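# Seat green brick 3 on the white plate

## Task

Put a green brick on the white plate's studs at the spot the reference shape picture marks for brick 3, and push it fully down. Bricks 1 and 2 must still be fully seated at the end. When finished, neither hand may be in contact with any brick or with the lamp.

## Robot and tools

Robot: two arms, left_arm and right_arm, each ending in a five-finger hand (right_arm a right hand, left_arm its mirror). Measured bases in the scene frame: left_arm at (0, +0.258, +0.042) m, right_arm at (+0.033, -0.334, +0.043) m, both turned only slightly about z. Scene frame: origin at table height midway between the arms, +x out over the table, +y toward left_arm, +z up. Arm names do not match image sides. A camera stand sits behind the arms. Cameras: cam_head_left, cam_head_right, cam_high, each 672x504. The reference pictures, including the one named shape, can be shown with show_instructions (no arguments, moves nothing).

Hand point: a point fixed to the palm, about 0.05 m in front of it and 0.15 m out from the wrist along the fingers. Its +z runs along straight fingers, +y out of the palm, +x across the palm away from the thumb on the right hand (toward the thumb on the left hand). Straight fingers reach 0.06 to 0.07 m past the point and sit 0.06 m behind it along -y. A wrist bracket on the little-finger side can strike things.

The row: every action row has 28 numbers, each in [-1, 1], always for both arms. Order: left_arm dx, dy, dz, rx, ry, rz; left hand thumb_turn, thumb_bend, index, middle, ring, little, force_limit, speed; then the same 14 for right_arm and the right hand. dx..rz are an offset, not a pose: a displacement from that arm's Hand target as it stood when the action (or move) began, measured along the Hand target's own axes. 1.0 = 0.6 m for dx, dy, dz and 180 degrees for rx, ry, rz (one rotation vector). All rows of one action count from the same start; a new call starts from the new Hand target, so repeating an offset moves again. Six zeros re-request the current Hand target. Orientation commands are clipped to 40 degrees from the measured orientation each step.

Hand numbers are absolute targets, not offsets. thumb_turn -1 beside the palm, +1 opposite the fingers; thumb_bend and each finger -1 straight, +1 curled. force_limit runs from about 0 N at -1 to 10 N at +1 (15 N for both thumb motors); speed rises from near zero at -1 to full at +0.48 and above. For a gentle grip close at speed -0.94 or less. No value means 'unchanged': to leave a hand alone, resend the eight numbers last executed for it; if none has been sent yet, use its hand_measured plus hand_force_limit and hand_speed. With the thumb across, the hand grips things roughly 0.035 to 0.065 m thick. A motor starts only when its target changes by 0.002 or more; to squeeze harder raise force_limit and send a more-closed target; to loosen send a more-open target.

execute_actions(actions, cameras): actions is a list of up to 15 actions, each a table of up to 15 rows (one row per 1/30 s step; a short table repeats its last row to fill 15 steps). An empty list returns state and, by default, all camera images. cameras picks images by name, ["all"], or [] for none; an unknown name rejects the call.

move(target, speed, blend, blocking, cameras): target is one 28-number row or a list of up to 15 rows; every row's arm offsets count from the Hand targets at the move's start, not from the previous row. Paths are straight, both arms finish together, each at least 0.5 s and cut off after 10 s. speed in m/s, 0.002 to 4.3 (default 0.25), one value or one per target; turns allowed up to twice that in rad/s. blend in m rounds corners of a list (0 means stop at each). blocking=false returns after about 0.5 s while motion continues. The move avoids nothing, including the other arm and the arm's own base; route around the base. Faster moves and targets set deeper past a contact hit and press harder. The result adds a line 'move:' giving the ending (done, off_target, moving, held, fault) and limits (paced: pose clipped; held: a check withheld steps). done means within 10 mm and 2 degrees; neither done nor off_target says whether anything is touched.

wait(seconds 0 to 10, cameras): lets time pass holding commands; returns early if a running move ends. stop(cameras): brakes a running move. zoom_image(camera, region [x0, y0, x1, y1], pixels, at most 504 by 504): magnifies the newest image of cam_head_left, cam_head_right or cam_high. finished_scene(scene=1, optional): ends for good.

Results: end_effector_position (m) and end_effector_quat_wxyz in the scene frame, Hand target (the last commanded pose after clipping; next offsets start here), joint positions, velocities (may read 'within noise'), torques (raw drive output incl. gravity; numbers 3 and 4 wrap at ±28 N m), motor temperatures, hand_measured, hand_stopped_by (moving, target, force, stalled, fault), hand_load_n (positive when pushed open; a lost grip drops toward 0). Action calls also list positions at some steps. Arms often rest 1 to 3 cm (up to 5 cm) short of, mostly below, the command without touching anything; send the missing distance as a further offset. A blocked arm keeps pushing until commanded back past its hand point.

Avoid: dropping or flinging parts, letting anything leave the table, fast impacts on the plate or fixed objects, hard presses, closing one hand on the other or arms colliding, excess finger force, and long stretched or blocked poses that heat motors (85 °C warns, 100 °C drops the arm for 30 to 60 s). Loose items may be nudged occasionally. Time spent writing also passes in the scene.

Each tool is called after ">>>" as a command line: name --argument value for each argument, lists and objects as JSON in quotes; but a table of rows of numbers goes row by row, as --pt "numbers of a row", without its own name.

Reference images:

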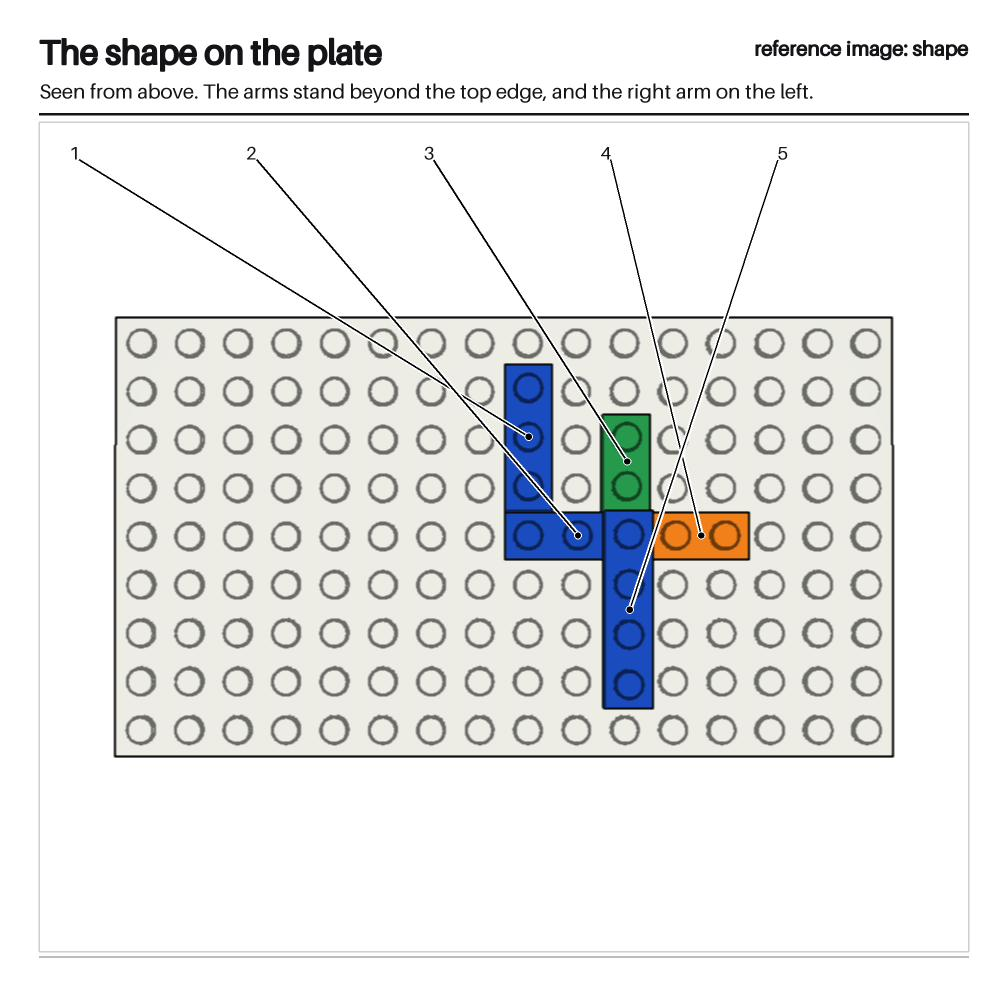

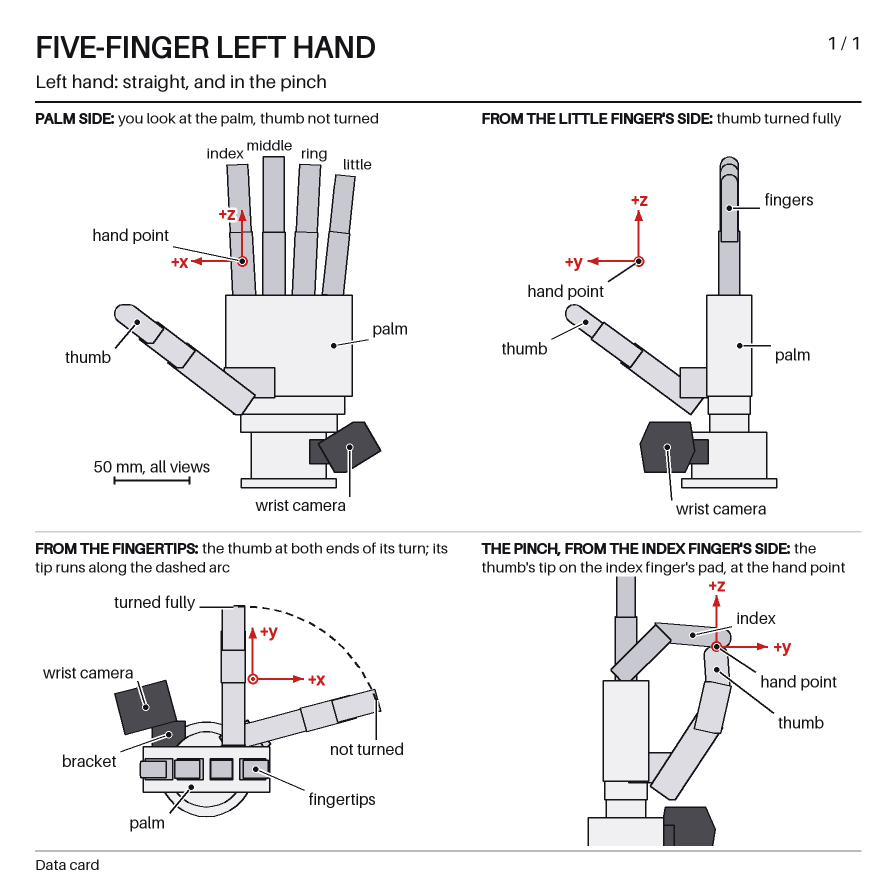

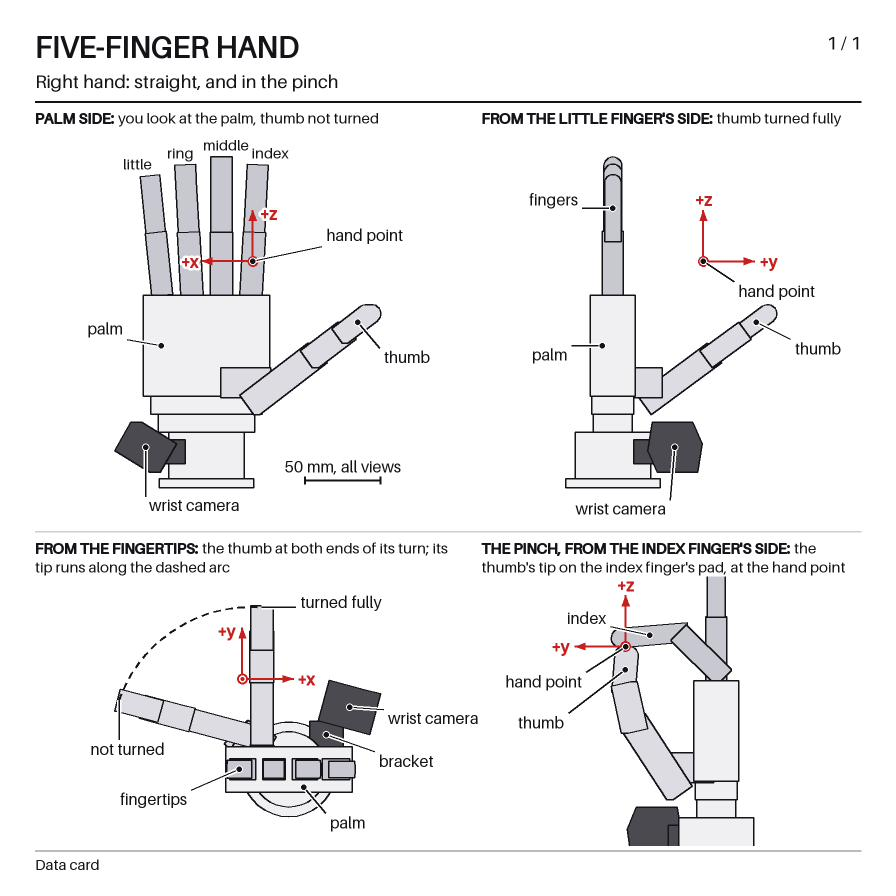

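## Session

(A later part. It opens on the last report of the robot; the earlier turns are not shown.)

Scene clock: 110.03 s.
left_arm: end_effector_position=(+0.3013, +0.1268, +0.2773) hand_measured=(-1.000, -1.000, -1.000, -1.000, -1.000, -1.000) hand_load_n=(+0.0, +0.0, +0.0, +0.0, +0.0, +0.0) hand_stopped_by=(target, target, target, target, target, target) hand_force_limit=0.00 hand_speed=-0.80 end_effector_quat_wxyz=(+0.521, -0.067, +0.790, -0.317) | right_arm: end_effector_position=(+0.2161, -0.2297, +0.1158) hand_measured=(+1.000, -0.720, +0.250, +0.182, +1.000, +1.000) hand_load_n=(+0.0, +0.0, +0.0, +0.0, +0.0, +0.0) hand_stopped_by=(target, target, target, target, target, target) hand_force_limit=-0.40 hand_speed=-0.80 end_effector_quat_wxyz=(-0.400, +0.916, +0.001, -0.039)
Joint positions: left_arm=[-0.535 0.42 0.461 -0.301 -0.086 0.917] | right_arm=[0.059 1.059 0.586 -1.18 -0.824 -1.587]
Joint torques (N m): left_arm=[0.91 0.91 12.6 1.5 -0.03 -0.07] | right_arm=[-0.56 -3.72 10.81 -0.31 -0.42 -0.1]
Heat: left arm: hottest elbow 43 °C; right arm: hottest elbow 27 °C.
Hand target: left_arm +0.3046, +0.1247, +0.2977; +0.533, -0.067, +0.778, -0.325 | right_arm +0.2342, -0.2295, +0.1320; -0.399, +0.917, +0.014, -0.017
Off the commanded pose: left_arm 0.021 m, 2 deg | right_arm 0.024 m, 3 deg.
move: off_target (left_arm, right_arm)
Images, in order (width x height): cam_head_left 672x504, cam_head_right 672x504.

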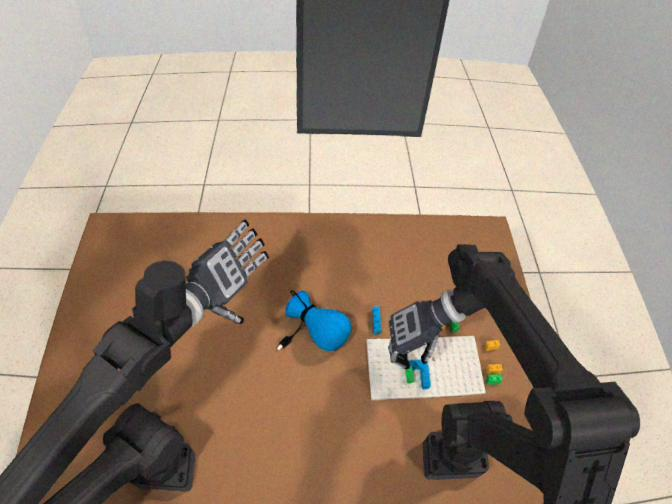

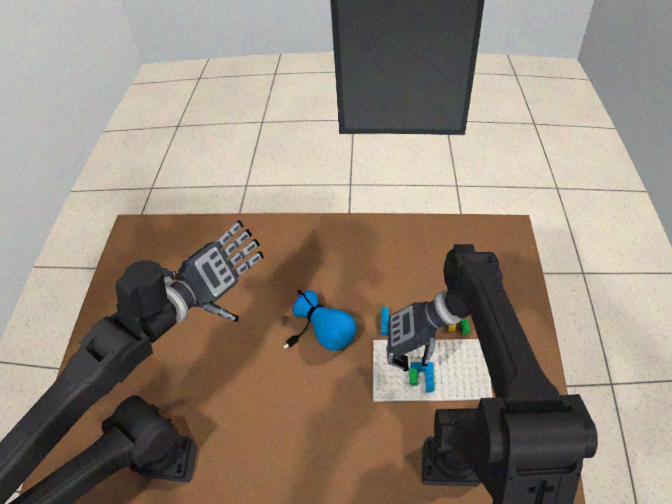

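>>> move --target '[0,0,0,0,0,0,-1,-1,-1,-1,-1,-1,0,-0.8,-0.01117,0.04667,-0.09379,-0.2609,-0.0033,0.0109,1,-1,-1,-1,1,1,-0.4,-0.2]' --speed 0.25 --cameras '["cam_head_left","cam_head_right"]'

>>> zoom_image --camera "cam_head_left" --region '[370, 320, 440, 390]'

>>> zoom_image --camera "cam_head_right" --region '[370, 320, 440, 390]'

Scene clock: 115.13 s.
left_arm: end_effector_position=(+0.3013, +0.1268, +0.2773) hand_measured=(-1.000, -1.000, -1.000, -1.000, -1.000, -1.000) hand_load_n=(+0.0, +0.0, +0.0, +0.0, +0.5, +0.0) hand_stopped_by=(target, target, target, target, target, target) hand_force_limit=0.00 hand_speed=-0.80 end_effector_quat_wxyz=(+0.521, -0.067, +0.790, -0.317) | right_arm: end_effector_position=(+0.2156, -0.2986, +0.1365) hand_measured=(+1.000, -1.000, -1.000, -1.000, +1.000, +1.000) hand_load_n=(+0.0, +0.0, +0.0, +0.0, +0.0, +0.0) hand_stopped_by=(target, target, target, target, target, target) hand_force_limit=-0.40 hand_speed=-0.20 end_effector_quat_wxyz=(+0.003, +0.999, +0.005, -0.034)
Joint positions: left_arm=[-0.535 0.42 0.461 -0.301 -0.086 0.917] | right_arm=[0.448 1.053 0.693 -1.275 -0.021 -1.172]
Joint torques (N m): left_arm=[0.91 0.91 12.6 1.5 -0.03 -0.07] | right_arm=[0.03 -2.26 11.36 -0.32 0.15 0.06]
Heat: left arm: hottest elbow 43 °C; right arm: hottest elbow 28 °C.
Hand target: left_arm +0.3046, +0.1247, +0.2977; +0.533, -0.067, +0.778, -0.325 | right_arm +0.2303, -0.2900, +0.1501; +0.000, +1.000, +0.006, -0.021
Off the commanded pose: left_arm 0.021 m, 2 deg | right_arm 0.022 m, 1 deg.
move: off_target (left_arm, right_arm)
Images, in order (width x height): cam_head_left 672x504, cam_head_right 672x504.

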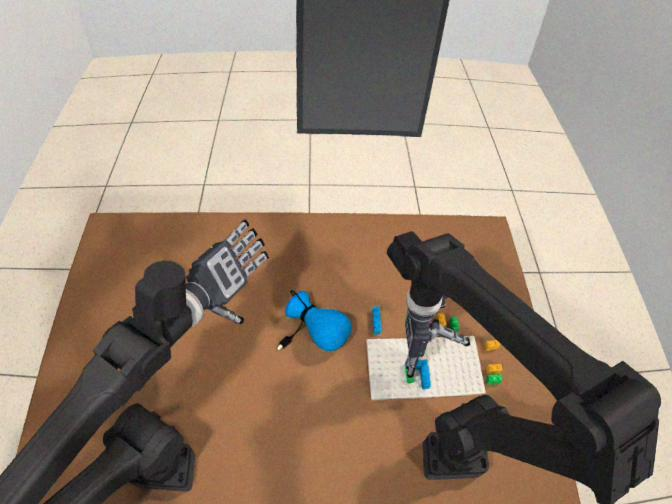

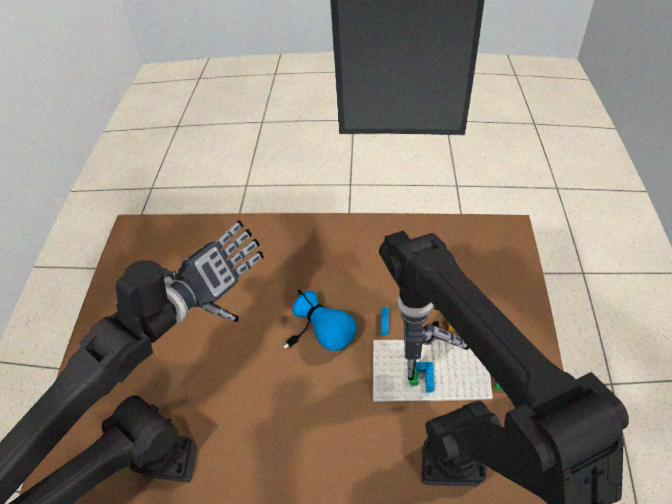

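Scaled by 7.200 from the camera's 672x504 image, which has a finer 960x720 frame.

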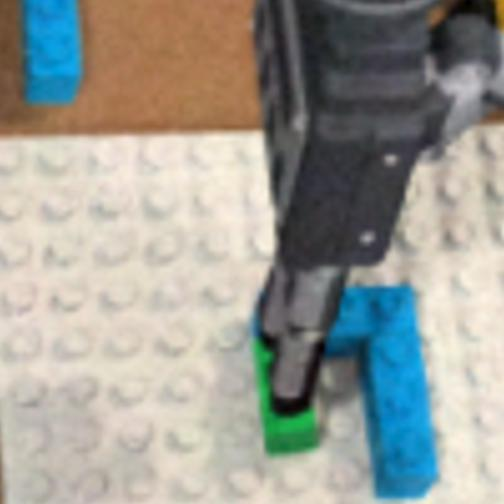

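Scaled by 7.200 from the camera's 672x504 image, which has a finer 960x720 frame.

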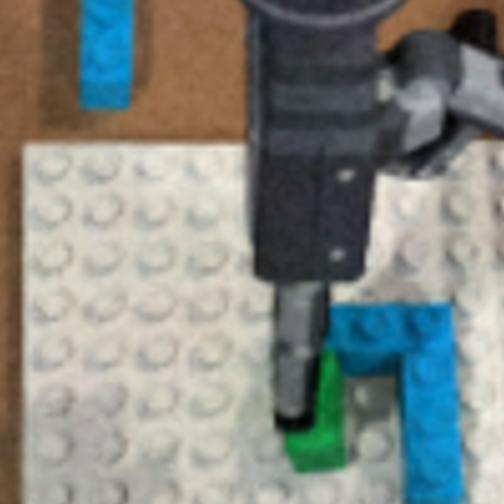

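>>> move --target '[0,0,0,0,0,0,-1,-1,-1,-1,-1,-1,0,-0.8,0.0019,0.015,0.05,0,0,0,1,-1,1,-1,1,1,-0.4,-0.2]' --speed 0.08 --cameras '["cam_head_left","cam_head_right"]'

>>> zoom_image --camera "cam_head_left" --region '[385, 340, 440, 395]'

>>> zoom_image --camera "cam_head_right" --region '[385, 340, 440, 395]'

Scene clock: 118.60 s.
left_arm: end_effector_position=(+0.3013, +0.1268, +0.2773) hand_measured=(-1.000, -1.000, -1.000, -1.000, -1.000, -1.000) hand_load_n=(+0.0, +0.0, +0.0, +0.0, +0.0, +0.0) hand_stopped_by=(target, target, target, target, target, target) hand_force_limit=0.00 hand_speed=-0.80 end_effector_quat_wxyz=(+0.521, -0.067, +0.790, -0.317) | right_arm: end_effector_position=(+0.2329, -0.2944, +0.1282) hand_measured=(+1.000, -1.000, +1.000, -1.000, +1.000, +1.000) hand_load_n=(+0.0, +0.0, +0.0, +0.0, +0.0, +0.0) hand_stopped_by=(target, target, target, target, target, target) hand_force_limit=-0.40 hand_speed=-0.20 end_effector_quat_wxyz=(-0.005, +1.000, +0.007, -0.012)
Joint positions: left_arm=[-0.535 0.42 0.461 -0.301 -0.086 0.917] | right_arm=[0.438 1.077 0.693 -1.206 -0.019 -1.184]
Joint torques (N m): left_arm=[0.91 0.97 12.6 1.51 -0.03 -0.07] | right_arm=[-1.67 -2.49 6.35 0.46 0.15 -0.15]
Heat: left arm: hottest elbow 44 °C; right arm: hottest elbow 29 °C.
Hand target: left_arm +0.3046, +0.1247, +0.2977; +0.533, -0.067, +0.778, -0.325 | right_arm +0.2303, -0.2989, +0.1200; +0.000, +1.000, +0.006, -0.021
Off the commanded pose: left_arm 0.021 m, 2 deg | right_arm 0.010 m, 1 deg.
move: off_target (left_arm)
Images, in order (width x height): cam_head_left 672x504, cam_head_right 672x504.

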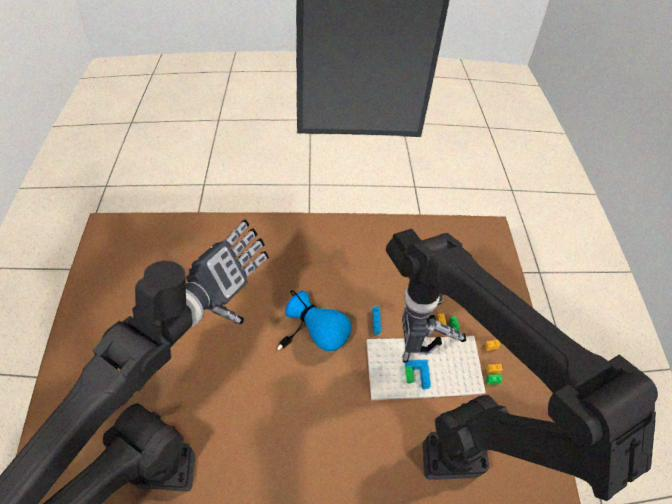

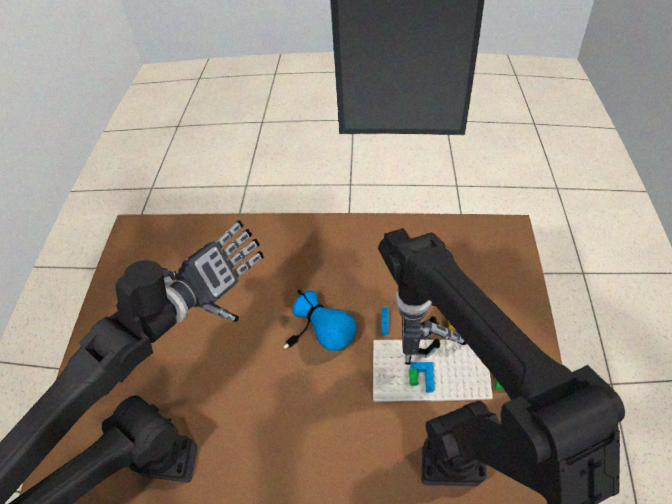

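Scaled by 9.164 from the camera's 672x504 image, which has a finer 960x720 frame.

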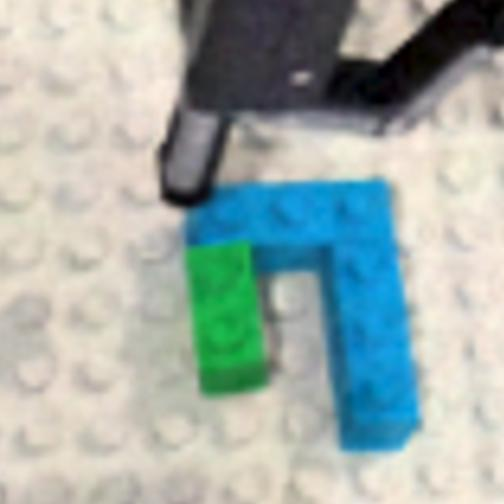

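Scaled by 9.164 from the camera's 672x504 image, which has a finer 960x720 frame.

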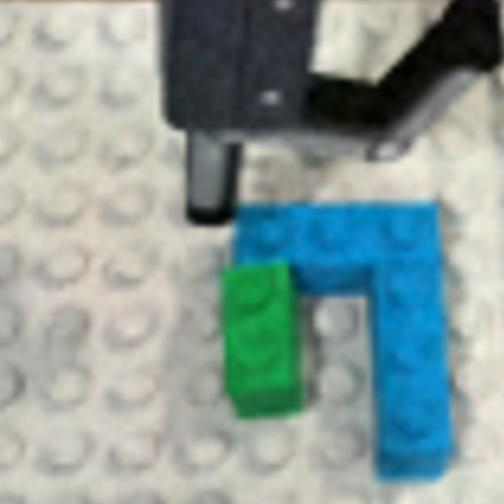

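>>> move --target '[0,0,0,0,0,0,-1,-1,-1,-1,-1,-1,0,-0.8,-0.02635,0.02317,0.03115,0,0,0,1,-1,1,-1,1,1,-0.4,-0.2]' --speed 0.06 --cameras '["cam_head_left","cam_head_right"]'

>>> zoom_image --camera "cam_head_left" --region '[390, 345, 440, 395]'

>>> zoom_image --camera "cam_head_right" --region '[390, 345, 440, 395]'

Scene clock: 120.57 s.
left_arm: end_effector_position=(+0.3013, +0.1268, +0.2773) hand_measured=(-1.000, -1.000, -1.000, -1.000, -1.000, -1.000) hand_load_n=(+0.0, +0.0, +0.0, +0.0, +0.0, +0.0) hand_stopped_by=(target, target, target, target, target, target) hand_force_limit=0.00 hand_speed=-0.80 end_effector_quat_wxyz=(+0.521, -0.067, +0.790, -0.317) | right_arm: end_effector_position=(+0.2181, -0.3086, +0.1092) hand_measured=(+1.000, -1.000, +1.000, -1.000, +1.000, +1.000) hand_load_n=(+0.0, +0.0, +0.0, +0.0, +0.0, +0.0) hand_stopped_by=(target, target, target, target, target, target) hand_force_limit=-0.40 hand_speed=-0.20 end_effector_quat_wxyz=(-0.001, +1.000, +0.007, -0.018)
Joint positions: left_arm=[-0.535 0.42 0.461 -0.301 -0.086 0.917] | right_arm=[0.409 1.055 0.622 -1.171 -0.015 -1.213]
Joint torques (N m): left_arm=[0.85 0.97 12.6 1.51 -0.03 -0.07] | right_arm=[-1.73 -3.31 5.71 0.53 0.06 -0.12]
Heat: left arm: hottest elbow 44 °C; right arm: hottest elbow 28 °C.
Hand target: left_arm +0.3046, +0.1247, +0.2977; +0.533, -0.067, +0.778, -0.325 | right_arm +0.2139, -0.3130, +0.1020; +0.000, +1.000, +0.006, -0.021
Off the commanded pose: left_arm 0.021 m, 2 deg | right_arm 0.009 m, 0 deg.
move: off_target (left_arm)
Images, in order (width x height): cam_head_left 672x504, cam_head_right 672x504.

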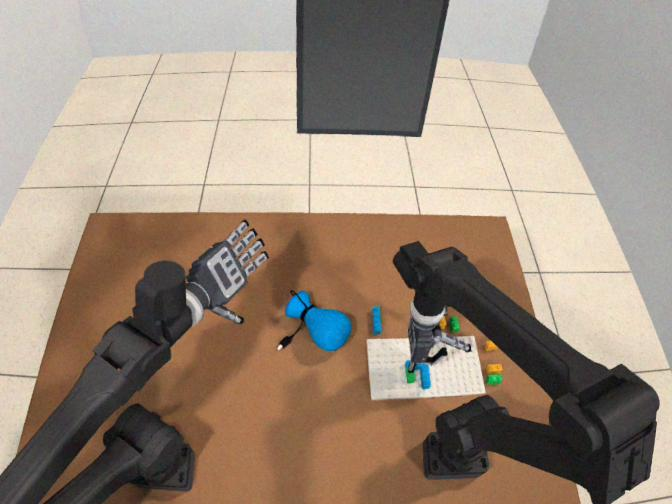

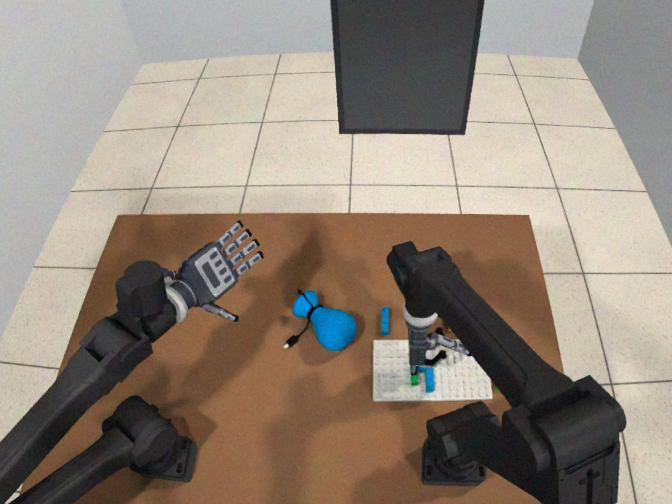

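Scaled by 10.080 from the camera's 672x504 image, which has a finer 960x720 frame.

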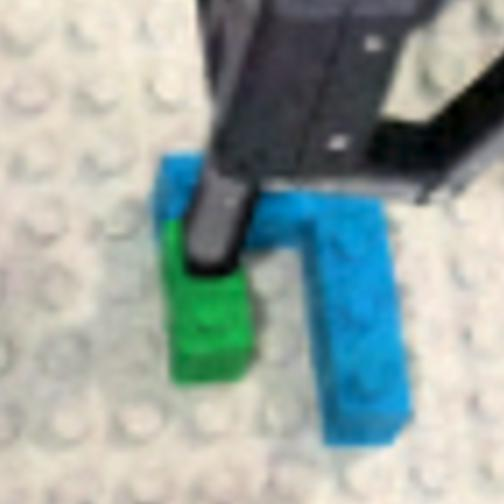

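Scaled by 10.080 from the camera's 672x504 image, which has a finer 960x720 frame.

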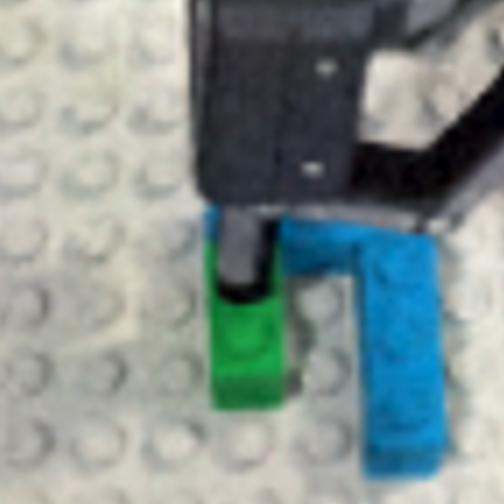

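>>> move --target '[0,0,0,0,0,0,-1,-1,-1,-1,-1,-1,0,-0.8,-0.001,0.0,0.01333,0,0,0,1,-1,1,-1,1,1,-0.4,-0.2]' --speed 0.03 --cameras '["cam_head_left","cam_head_right"]'

>>> zoom_image --camera "cam_head_left" --region '[390, 345, 440, 395]'

>>> zoom_image --camera "cam_head_right" --region '[390, 345, 440, 395]'

Scene clock: 121.77 s.
left_arm: end_effector_position=(+0.3013, +0.1268, +0.2773) hand_measured=(-1.000, -1.000, -1.000, -1.000, -1.000, -1.000) hand_load_n=(+0.0, +0.0, +0.0, +0.0, +0.0, -0.5) hand_stopped_by=(target, target, target, target, target, target) hand_force_limit=0.00 hand_speed=-0.80 end_effector_quat_wxyz=(+0.521, -0.067, +0.790, -0.317) | right_arm: end_effector_position=(+0.2173, -0.3094, +0.1079) hand_measured=(+1.000, -1.000, +1.000, -1.000, +1.000, +1.000) hand_load_n=(+0.0, +0.0, +0.0, -2.5, +0.0, +0.0) hand_stopped_by=(target, target, target, target, target, target) hand_force_limit=-0.40 hand_speed=-0.20 end_effector_quat_wxyz=(-0.001, +1.000, +0.007, -0.016)
Joint positions: left_arm=[-0.535 0.42 0.461 -0.301 -0.086 0.917] | right_arm=[0.408 1.05 0.616 -1.166 -0.014 -1.214]
Joint torques (N m): left_arm=[0.91 0.97 12.6 1.5 -0.03 -0.07] | right_arm=[-1.55 -2.14 4.93 1.14 0.01 -0.12]
Heat: left arm: hottest elbow 44 °C; right arm: hottest elbow 28 °C.
Hand target: left_arm +0.3046, +0.1247, +0.2977; +0.533, -0.067, +0.778, -0.325 | right_arm +0.2129, -0.3131, +0.0940; +0.000, +1.000, +0.006, -0.021
Off the commanded pose: left_arm 0.021 m, 2 deg | right_arm 0.015 m, 1 deg.
move: off_target (left_arm, right_arm)
Images, in order (width x height): cam_head_left 672x504, cam_head_right 672x504.

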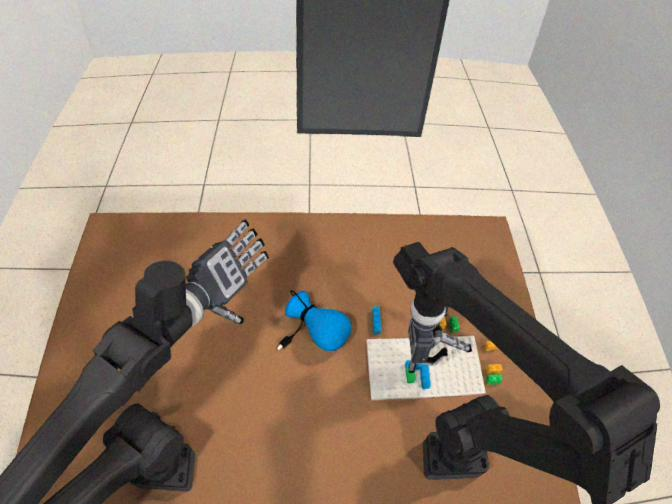

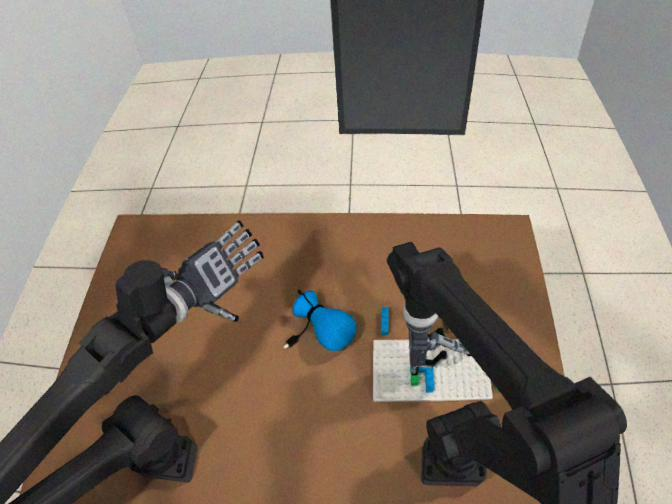

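Scaled by 10.080 from the camera's 672x504 image, which has a finer 960x720 frame.

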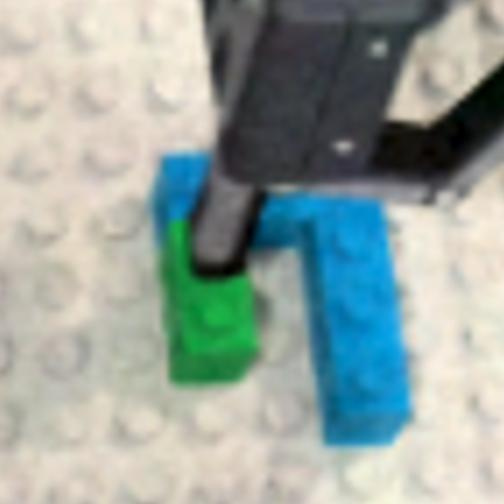

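Scaled by 10.080 from the camera's 672x504 image, which has a finer 960x720 frame.

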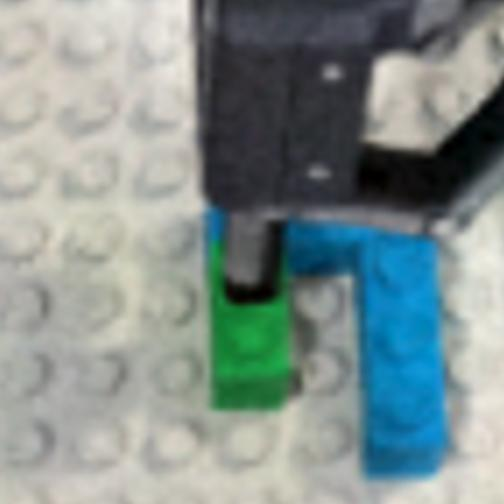

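>>> move --target '[0,0,0,0,0,0,-1,-1,-1,-1,-1,-1,0,-0.8,-0.0051,-0.00256,-0.00312,0,0,0,1,-1,1,-1,1,1,-0.4,-0.2]' --speed 0.02 --cameras '["cam_head_left","cam_head_right"]'

>>> zoom_image --camera "cam_head_left" --region '[390, 345, 440, 395]'

>>> zoom_image --camera "cam_head_right" --region '[390, 345, 440, 395]'

Scene clock: 123.73 s.
left_arm: end_effector_position=(+0.3013, +0.1268, +0.2773) hand_measured=(-1.000, -1.000, -1.000, -1.000, -1.000, -1.000) hand_load_n=(+0.0, +0.0, +0.0, +0.0, +0.0, +0.0) hand_stopped_by=(target, target, target, target, target, target) hand_force_limit=0.00 hand_speed=-0.80 end_effector_quat_wxyz=(+0.521, -0.067, +0.790, -0.317) | right_arm: end_effector_position=(+0.2169, -0.3097, +0.1079) hand_measured=(+1.000, -1.000, +1.000, -1.000, +1.000, +1.000) hand_load_n=(+0.0, +0.0, +0.0, -2.0, +0.0, +0.0) hand_stopped_by=(target, target, target, target, target, target) hand_force_limit=-0.40 hand_speed=-0.20 end_effector_quat_wxyz=(-0.002, +1.000, +0.007, -0.014)
Joint positions: left_arm=[-0.535 0.42 0.461 -0.301 -0.086 0.917] | right_arm=[0.408 1.044 0.613 -1.165 -0.013 -1.214]
Joint torques (N m): left_arm=[0.91 0.91 12.59 1.5 -0.03 -0.07] | right_arm=[-0.73 -2.43 5.08 0.85 -0.01 -0.02]
Heat: left arm: hottest elbow 44 °C; right arm: hottest elbow 28 °C.
Hand target: left_arm +0.3046, +0.1247, +0.2977; +0.533, -0.067, +0.778, -0.325 | right_arm +0.2099, -0.3116, +0.0960; +0.000, +1.000, +0.006, -0.021
Off the commanded pose: left_arm 0.021 m, 2 deg | right_arm 0.014 m, 1 deg.
move: off_target (left_arm, right_arm)
Images, in order (width x height): cam_head_left 672x504, cam_head_right 672x504.

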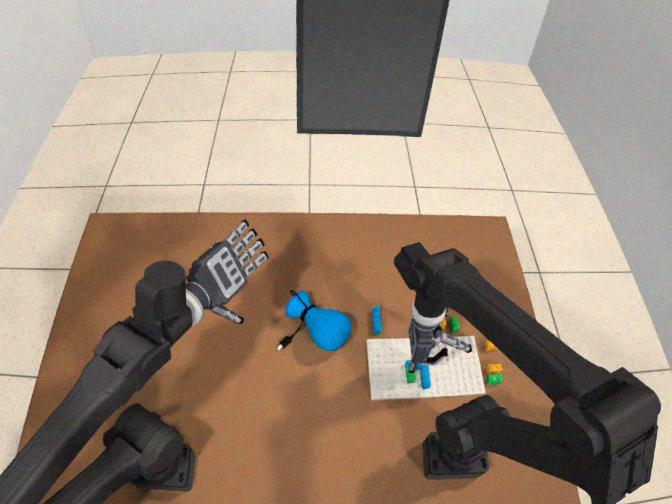

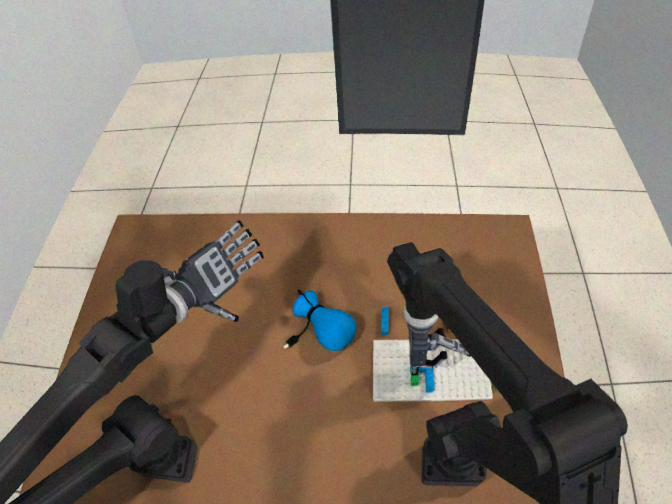

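Scaled by 10.080 from the camera's 672x504 image, which has a finer 960x720 frame.

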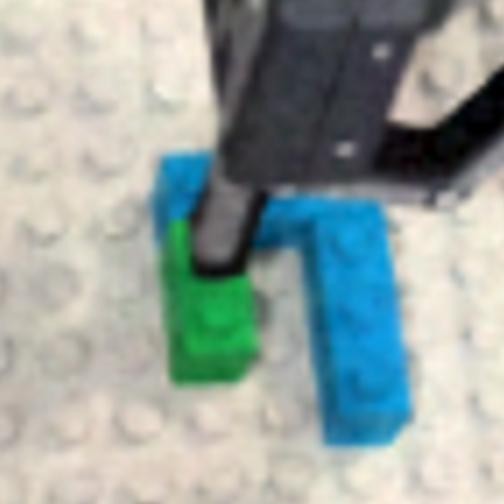

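Scaled by 10.080 from the camera's 672x504 image, which has a finer 960x720 frame.

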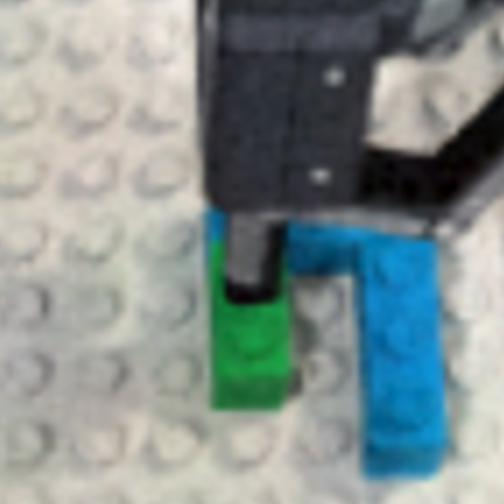

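>>> move --target '[0,0,0,0,0,0,-1,-1,-1,-1,-1,-1,0,-0.8,-0.0066,-0.0051,0.0003,0,0,0,1,-1,1,-1,1,1,-0.4,-0.2]' --speed 0.02 --cameras '["cam_head_left","cam_head_right"]'

>>> zoom_image --camera "cam_head_left" --region '[390, 345, 440, 395]'

>>> zoom_image --camera "cam_head_right" --region '[390, 345, 440, 395]'

Scene clock: 125.07 s.
left_arm: end_effector_position=(+0.3013, +0.1268, +0.2773) hand_measured=(-1.000, -1.000, -1.000, -1.000, -1.000, -1.000) hand_load_n=(+0.0, +0.0, +0.0, -0.5, +0.0, +0.0) hand_stopped_by=(target, target, target, target, target, target) hand_force_limit=0.00 hand_speed=-0.80 end_effector_quat_wxyz=(+0.521, -0.067, +0.790, -0.317) | right_arm: end_effector_position=(+0.2155, -0.3091, +0.1078) hand_measured=(+1.000, -1.000, +1.000, -1.000, +1.000, +1.000) hand_load_n=(+0.0, +0.0, +0.0, -2.0, +0.0, +0.0) hand_stopped_by=(target, target, target, target, target, target) hand_force_limit=-0.40 hand_speed=-0.20 end_effector_quat_wxyz=(-0.002, +1.000, +0.004, -0.011)
Joint positions: left_arm=[-0.535 0.42 0.461 -0.301 -0.086 0.917] | right_arm=[0.413 1.036 0.608 -1.162 -0.012 -1.204]
Joint torques (N m): left_arm=[0.91 0.97 12.6 1.5 -0.03 -0.07] | right_arm=[0.32 -2.37 5.03 0.68 -0.08 0.07]
Heat: left arm: hottest elbow 44 °C; right arm: hottest elbow 28 °C.
Hand target: left_arm +0.3046, +0.1247, +0.2977; +0.533, -0.067, +0.778, -0.325 | right_arm +0.2059, -0.3086, +0.0960; +0.000, +1.000, +0.006, -0.021
Off the commanded pose: left_arm 0.021 m, 2 deg | right_arm 0.015 m, 1 deg.
move: off_target (left_arm, right_arm)
Images, in order (width x height): cam_head_left 672x504, cam_head_right 672x504.

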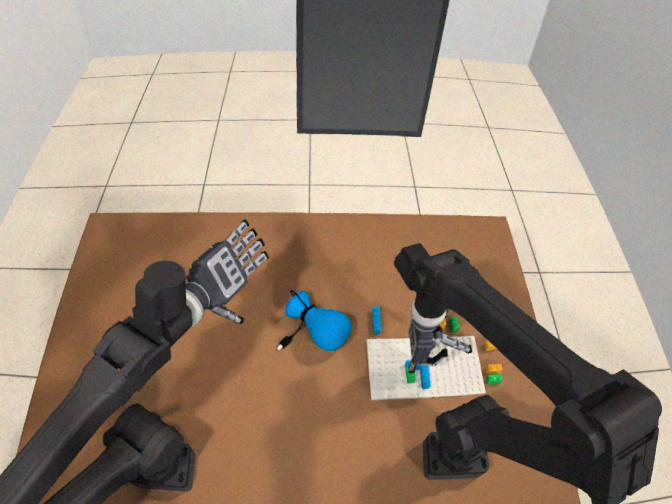

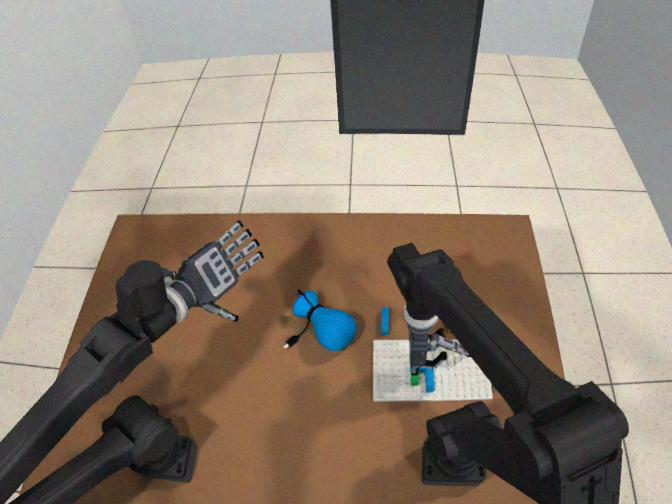

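Scaled by 10.080 from the camera's 672x504 image, which has a finer 960x720 frame.

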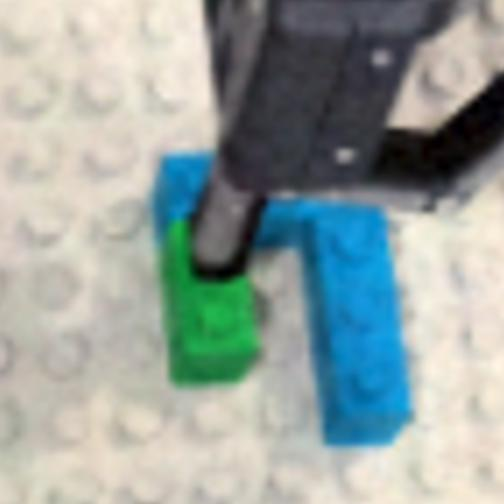

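Scaled by 10.080 from the camera's 672x504 image, which has a finer 960x720 frame.

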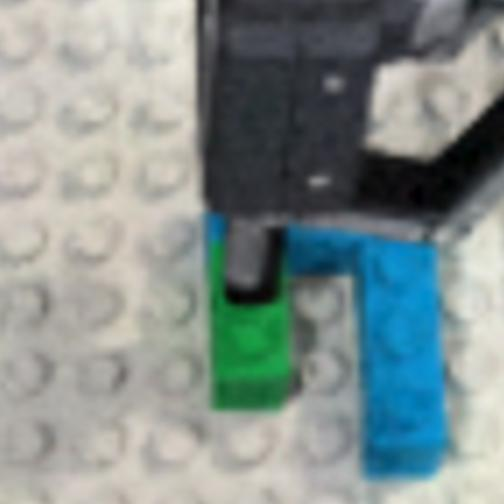

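>>> move --target '[0,0,0,0,0,0,-1,-1,-1,-1,-1,-1,0,-0.8,-0.0066,-0.0034,0.0003,0,0,0,1,-1,1,-1,1,1,-0.4,-0.2]' --speed 0.02 --cameras '["cam_head_left","cam_head_right"]'

>>> zoom_image --camera "cam_head_left" --region '[390, 345, 440, 395]'

>>> zoom_image --camera "cam_head_right" --region '[390, 345, 440, 395]'

Scene clock: 126.27 s.
left_arm: end_effector_position=(+0.3013, +0.1268, +0.2773) hand_measured=(-1.000, -1.000, -1.000, -1.000, -1.000, -1.000) hand_load_n=(+0.0, +0.0, +0.0, +0.0, +0.0, +0.0) hand_stopped_by=(target, target, target, target, target, target) hand_force_limit=0.00 hand_speed=-0.80 end_effector_quat_wxyz=(+0.521, -0.067, +0.790, -0.317) | right_arm: end_effector_position=(+0.2143, -0.3083, +0.1079) hand_measured=(+1.000, -1.000, +1.000, -1.000, +1.000, +1.000) hand_load_n=(+0.0, -0.5, +0.5, -3.0, +0.0, +0.0) hand_stopped_by=(target, target, target, target, target, target) hand_force_limit=-0.40 hand_speed=-0.20 end_effector_quat_wxyz=(+0.000, +1.000, +0.003, -0.007)
Joint positions: left_arm=[-0.535 0.42 0.461 -0.301 -0.086 0.917] | right_arm=[0.423 1.027 0.603 -1.159 -0.005 -1.191]
Joint torques (N m): left_arm=[0.91 0.91 12.6 1.5 -0.03 -0.07] | right_arm=[0.5 -2.37 4.98 0.46 -0.34 0.07]
Heat: left arm: hottest elbow 44 °C; right arm: hottest elbow 28 °C.
Hand target: left_arm +0.3046, +0.1247, +0.2977; +0.533, -0.067, +0.778, -0.325 | right_arm +0.2019, -0.3066, +0.0960; +0.000, +1.000, +0.006, -0.021
Off the commanded pose: left_arm 0.021 m, 2 deg | right_arm 0.017 m, 2 deg.
move: off_target (left_arm, right_arm)
Images, in order (width x height): cam_head_left 672x504, cam_head_right 672x504.

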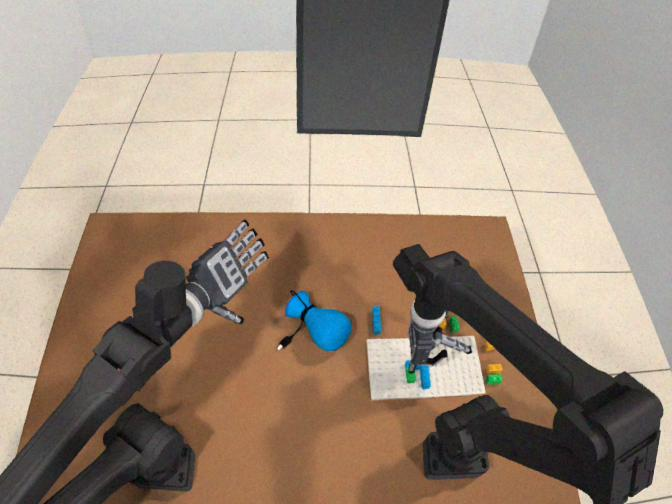

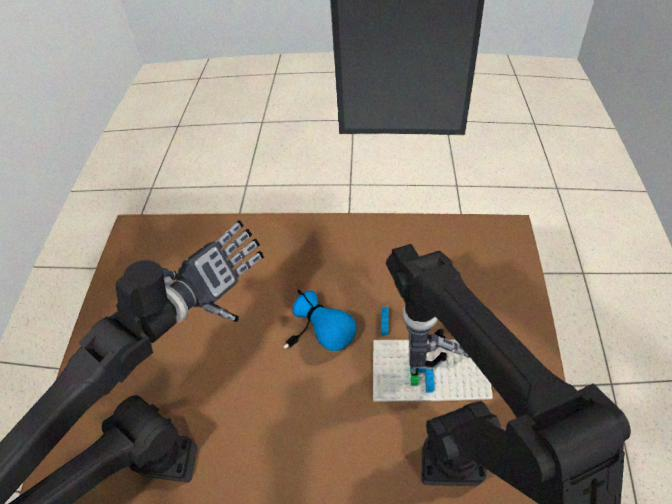

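Scaled by 10.080 from the camera's 672x504 image, which has a finer 960x720 frame.

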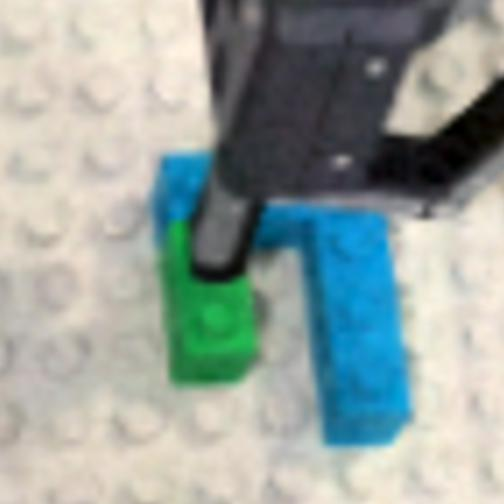

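Scaled by 10.080 from the camera's 672x504 image, which has a finer 960x720 frame.

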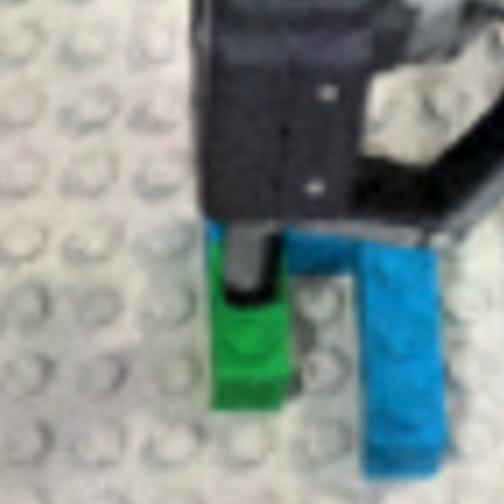

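>>> move --pt "0 0 0 0 0 0 -1 -1 -1 -1 -1 -1 0 -0.8 0.01028 0.00015 -0.0572 0 0 0 1 -1 1 -1 1 1 -0.4 -0.2" --pt "0 0 0 0 0 0 -1 -1 -1 -1 -1 -1 0 -0.8 0.0121 0.00015 -0.01387 0 0 0 1 -1 1 -1 1 1 -0.4 -0.2" --speed '[0.08, 0.05]' --cameras '["cam_head_left","cam_head_right"]'

>>> zoom_image --camera "cam_head_left" --region '[390, 345, 440, 395]'

>>> zoom_image --camera "cam_head_right" --region '[390, 345, 440, 395]'

Scene clock: 130.03 s.
left_arm: end_effector_position=(+0.3013, +0.1268, +0.2773) hand_measured=(-1.000, -1.000, -1.000, -1.000, -1.000, -1.000) hand_load_n=(+0.0, +0.0, +0.0, +0.0, +0.0, +0.0) hand_stopped_by=(target, target, target, target, target, target) hand_force_limit=0.00 hand_speed=-0.80 end_effector_quat_wxyz=(+0.521, -0.067, +0.790, -0.317) | right_arm: end_effector_position=(+0.2077, -0.3091, +0.1087) hand_measured=(+1.000, -1.000, +1.000, -1.000, +1.000, +1.000) hand_load_n=(+0.0, +0.0, +0.0, -0.5, +0.0, +0.0) hand_stopped_by=(target, target, target, target, target, target) hand_force_limit=-0.40 hand_speed=-0.20 end_effector_quat_wxyz=(+0.001, +1.000, +0.002, -0.020)
Joint positions: left_arm=[-0.535 0.42 0.461 -0.301 -0.086 0.917] | right_arm=[0.424 1.029 0.603 -1.183 -0.014 -1.19]
Joint torques (N m): left_arm=[0.91 0.91 12.6 1.5 -0.03 -0.07] | right_arm=[-0.26 -1.44 7.15 0.62 -0.03 -0.05]
Heat: left arm: hottest elbow 44 °C; right arm: hottest elbow 28 °C.
Hand target: left_arm +0.3046, +0.1247, +0.2977; +0.533, -0.067, +0.778, -0.325 | right_arm +0.2095, -0.3066, +0.1041; +0.000, +1.000, +0.006, -0.021
Off the commanded pose: left_arm 0.021 m, 2 deg | right_arm 0.006 m, 0 deg.
move: off_target (left_arm)
Images, in order (width x height): cam_head_left 672x504, cam_head_right 672x504.

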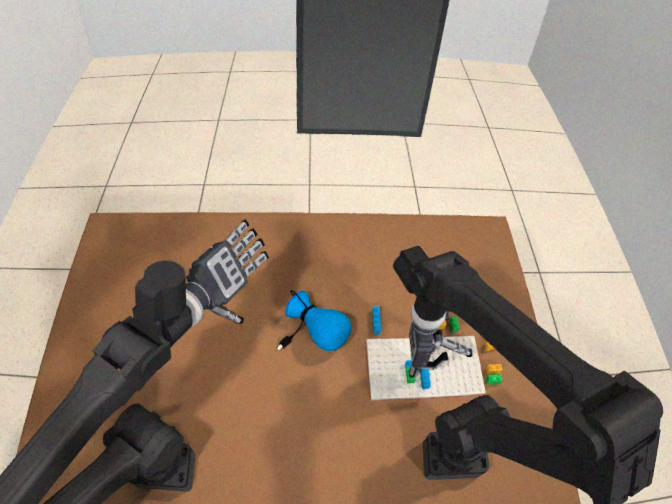

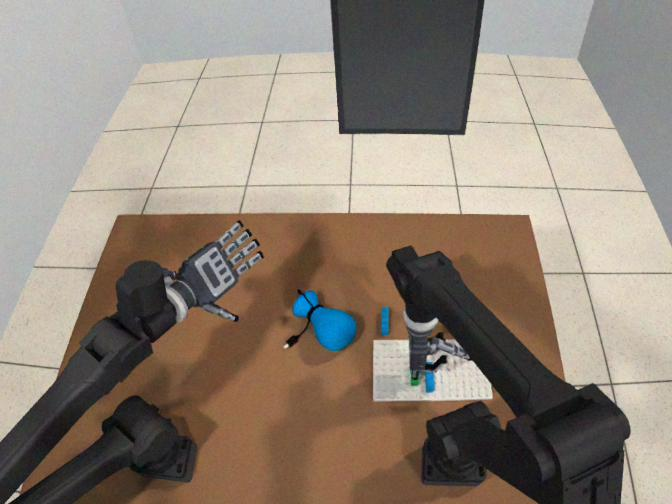

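Scaled by 10.080 from the camera's 672x504 image, which has a finer 960x720 frame.

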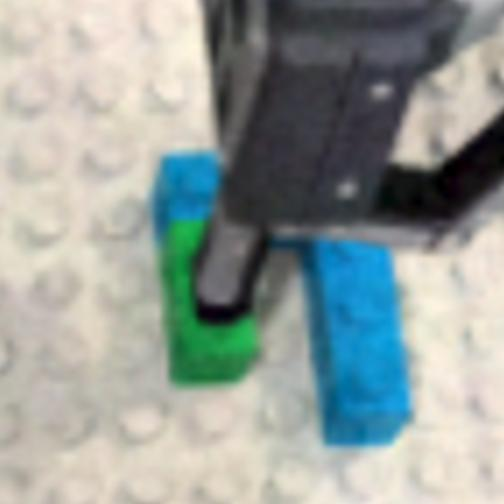

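Scaled by 10.080 from the camera's 672x504 image, which has a finer 960x720 frame.

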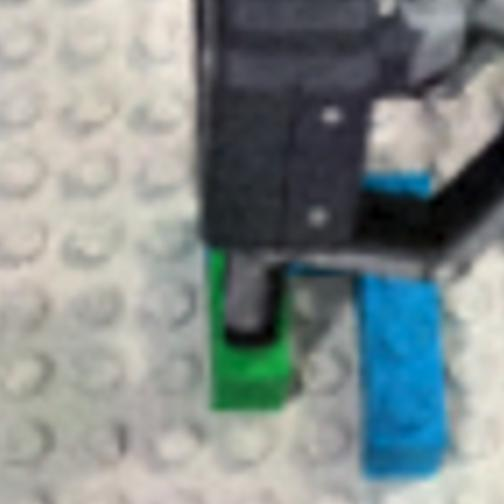

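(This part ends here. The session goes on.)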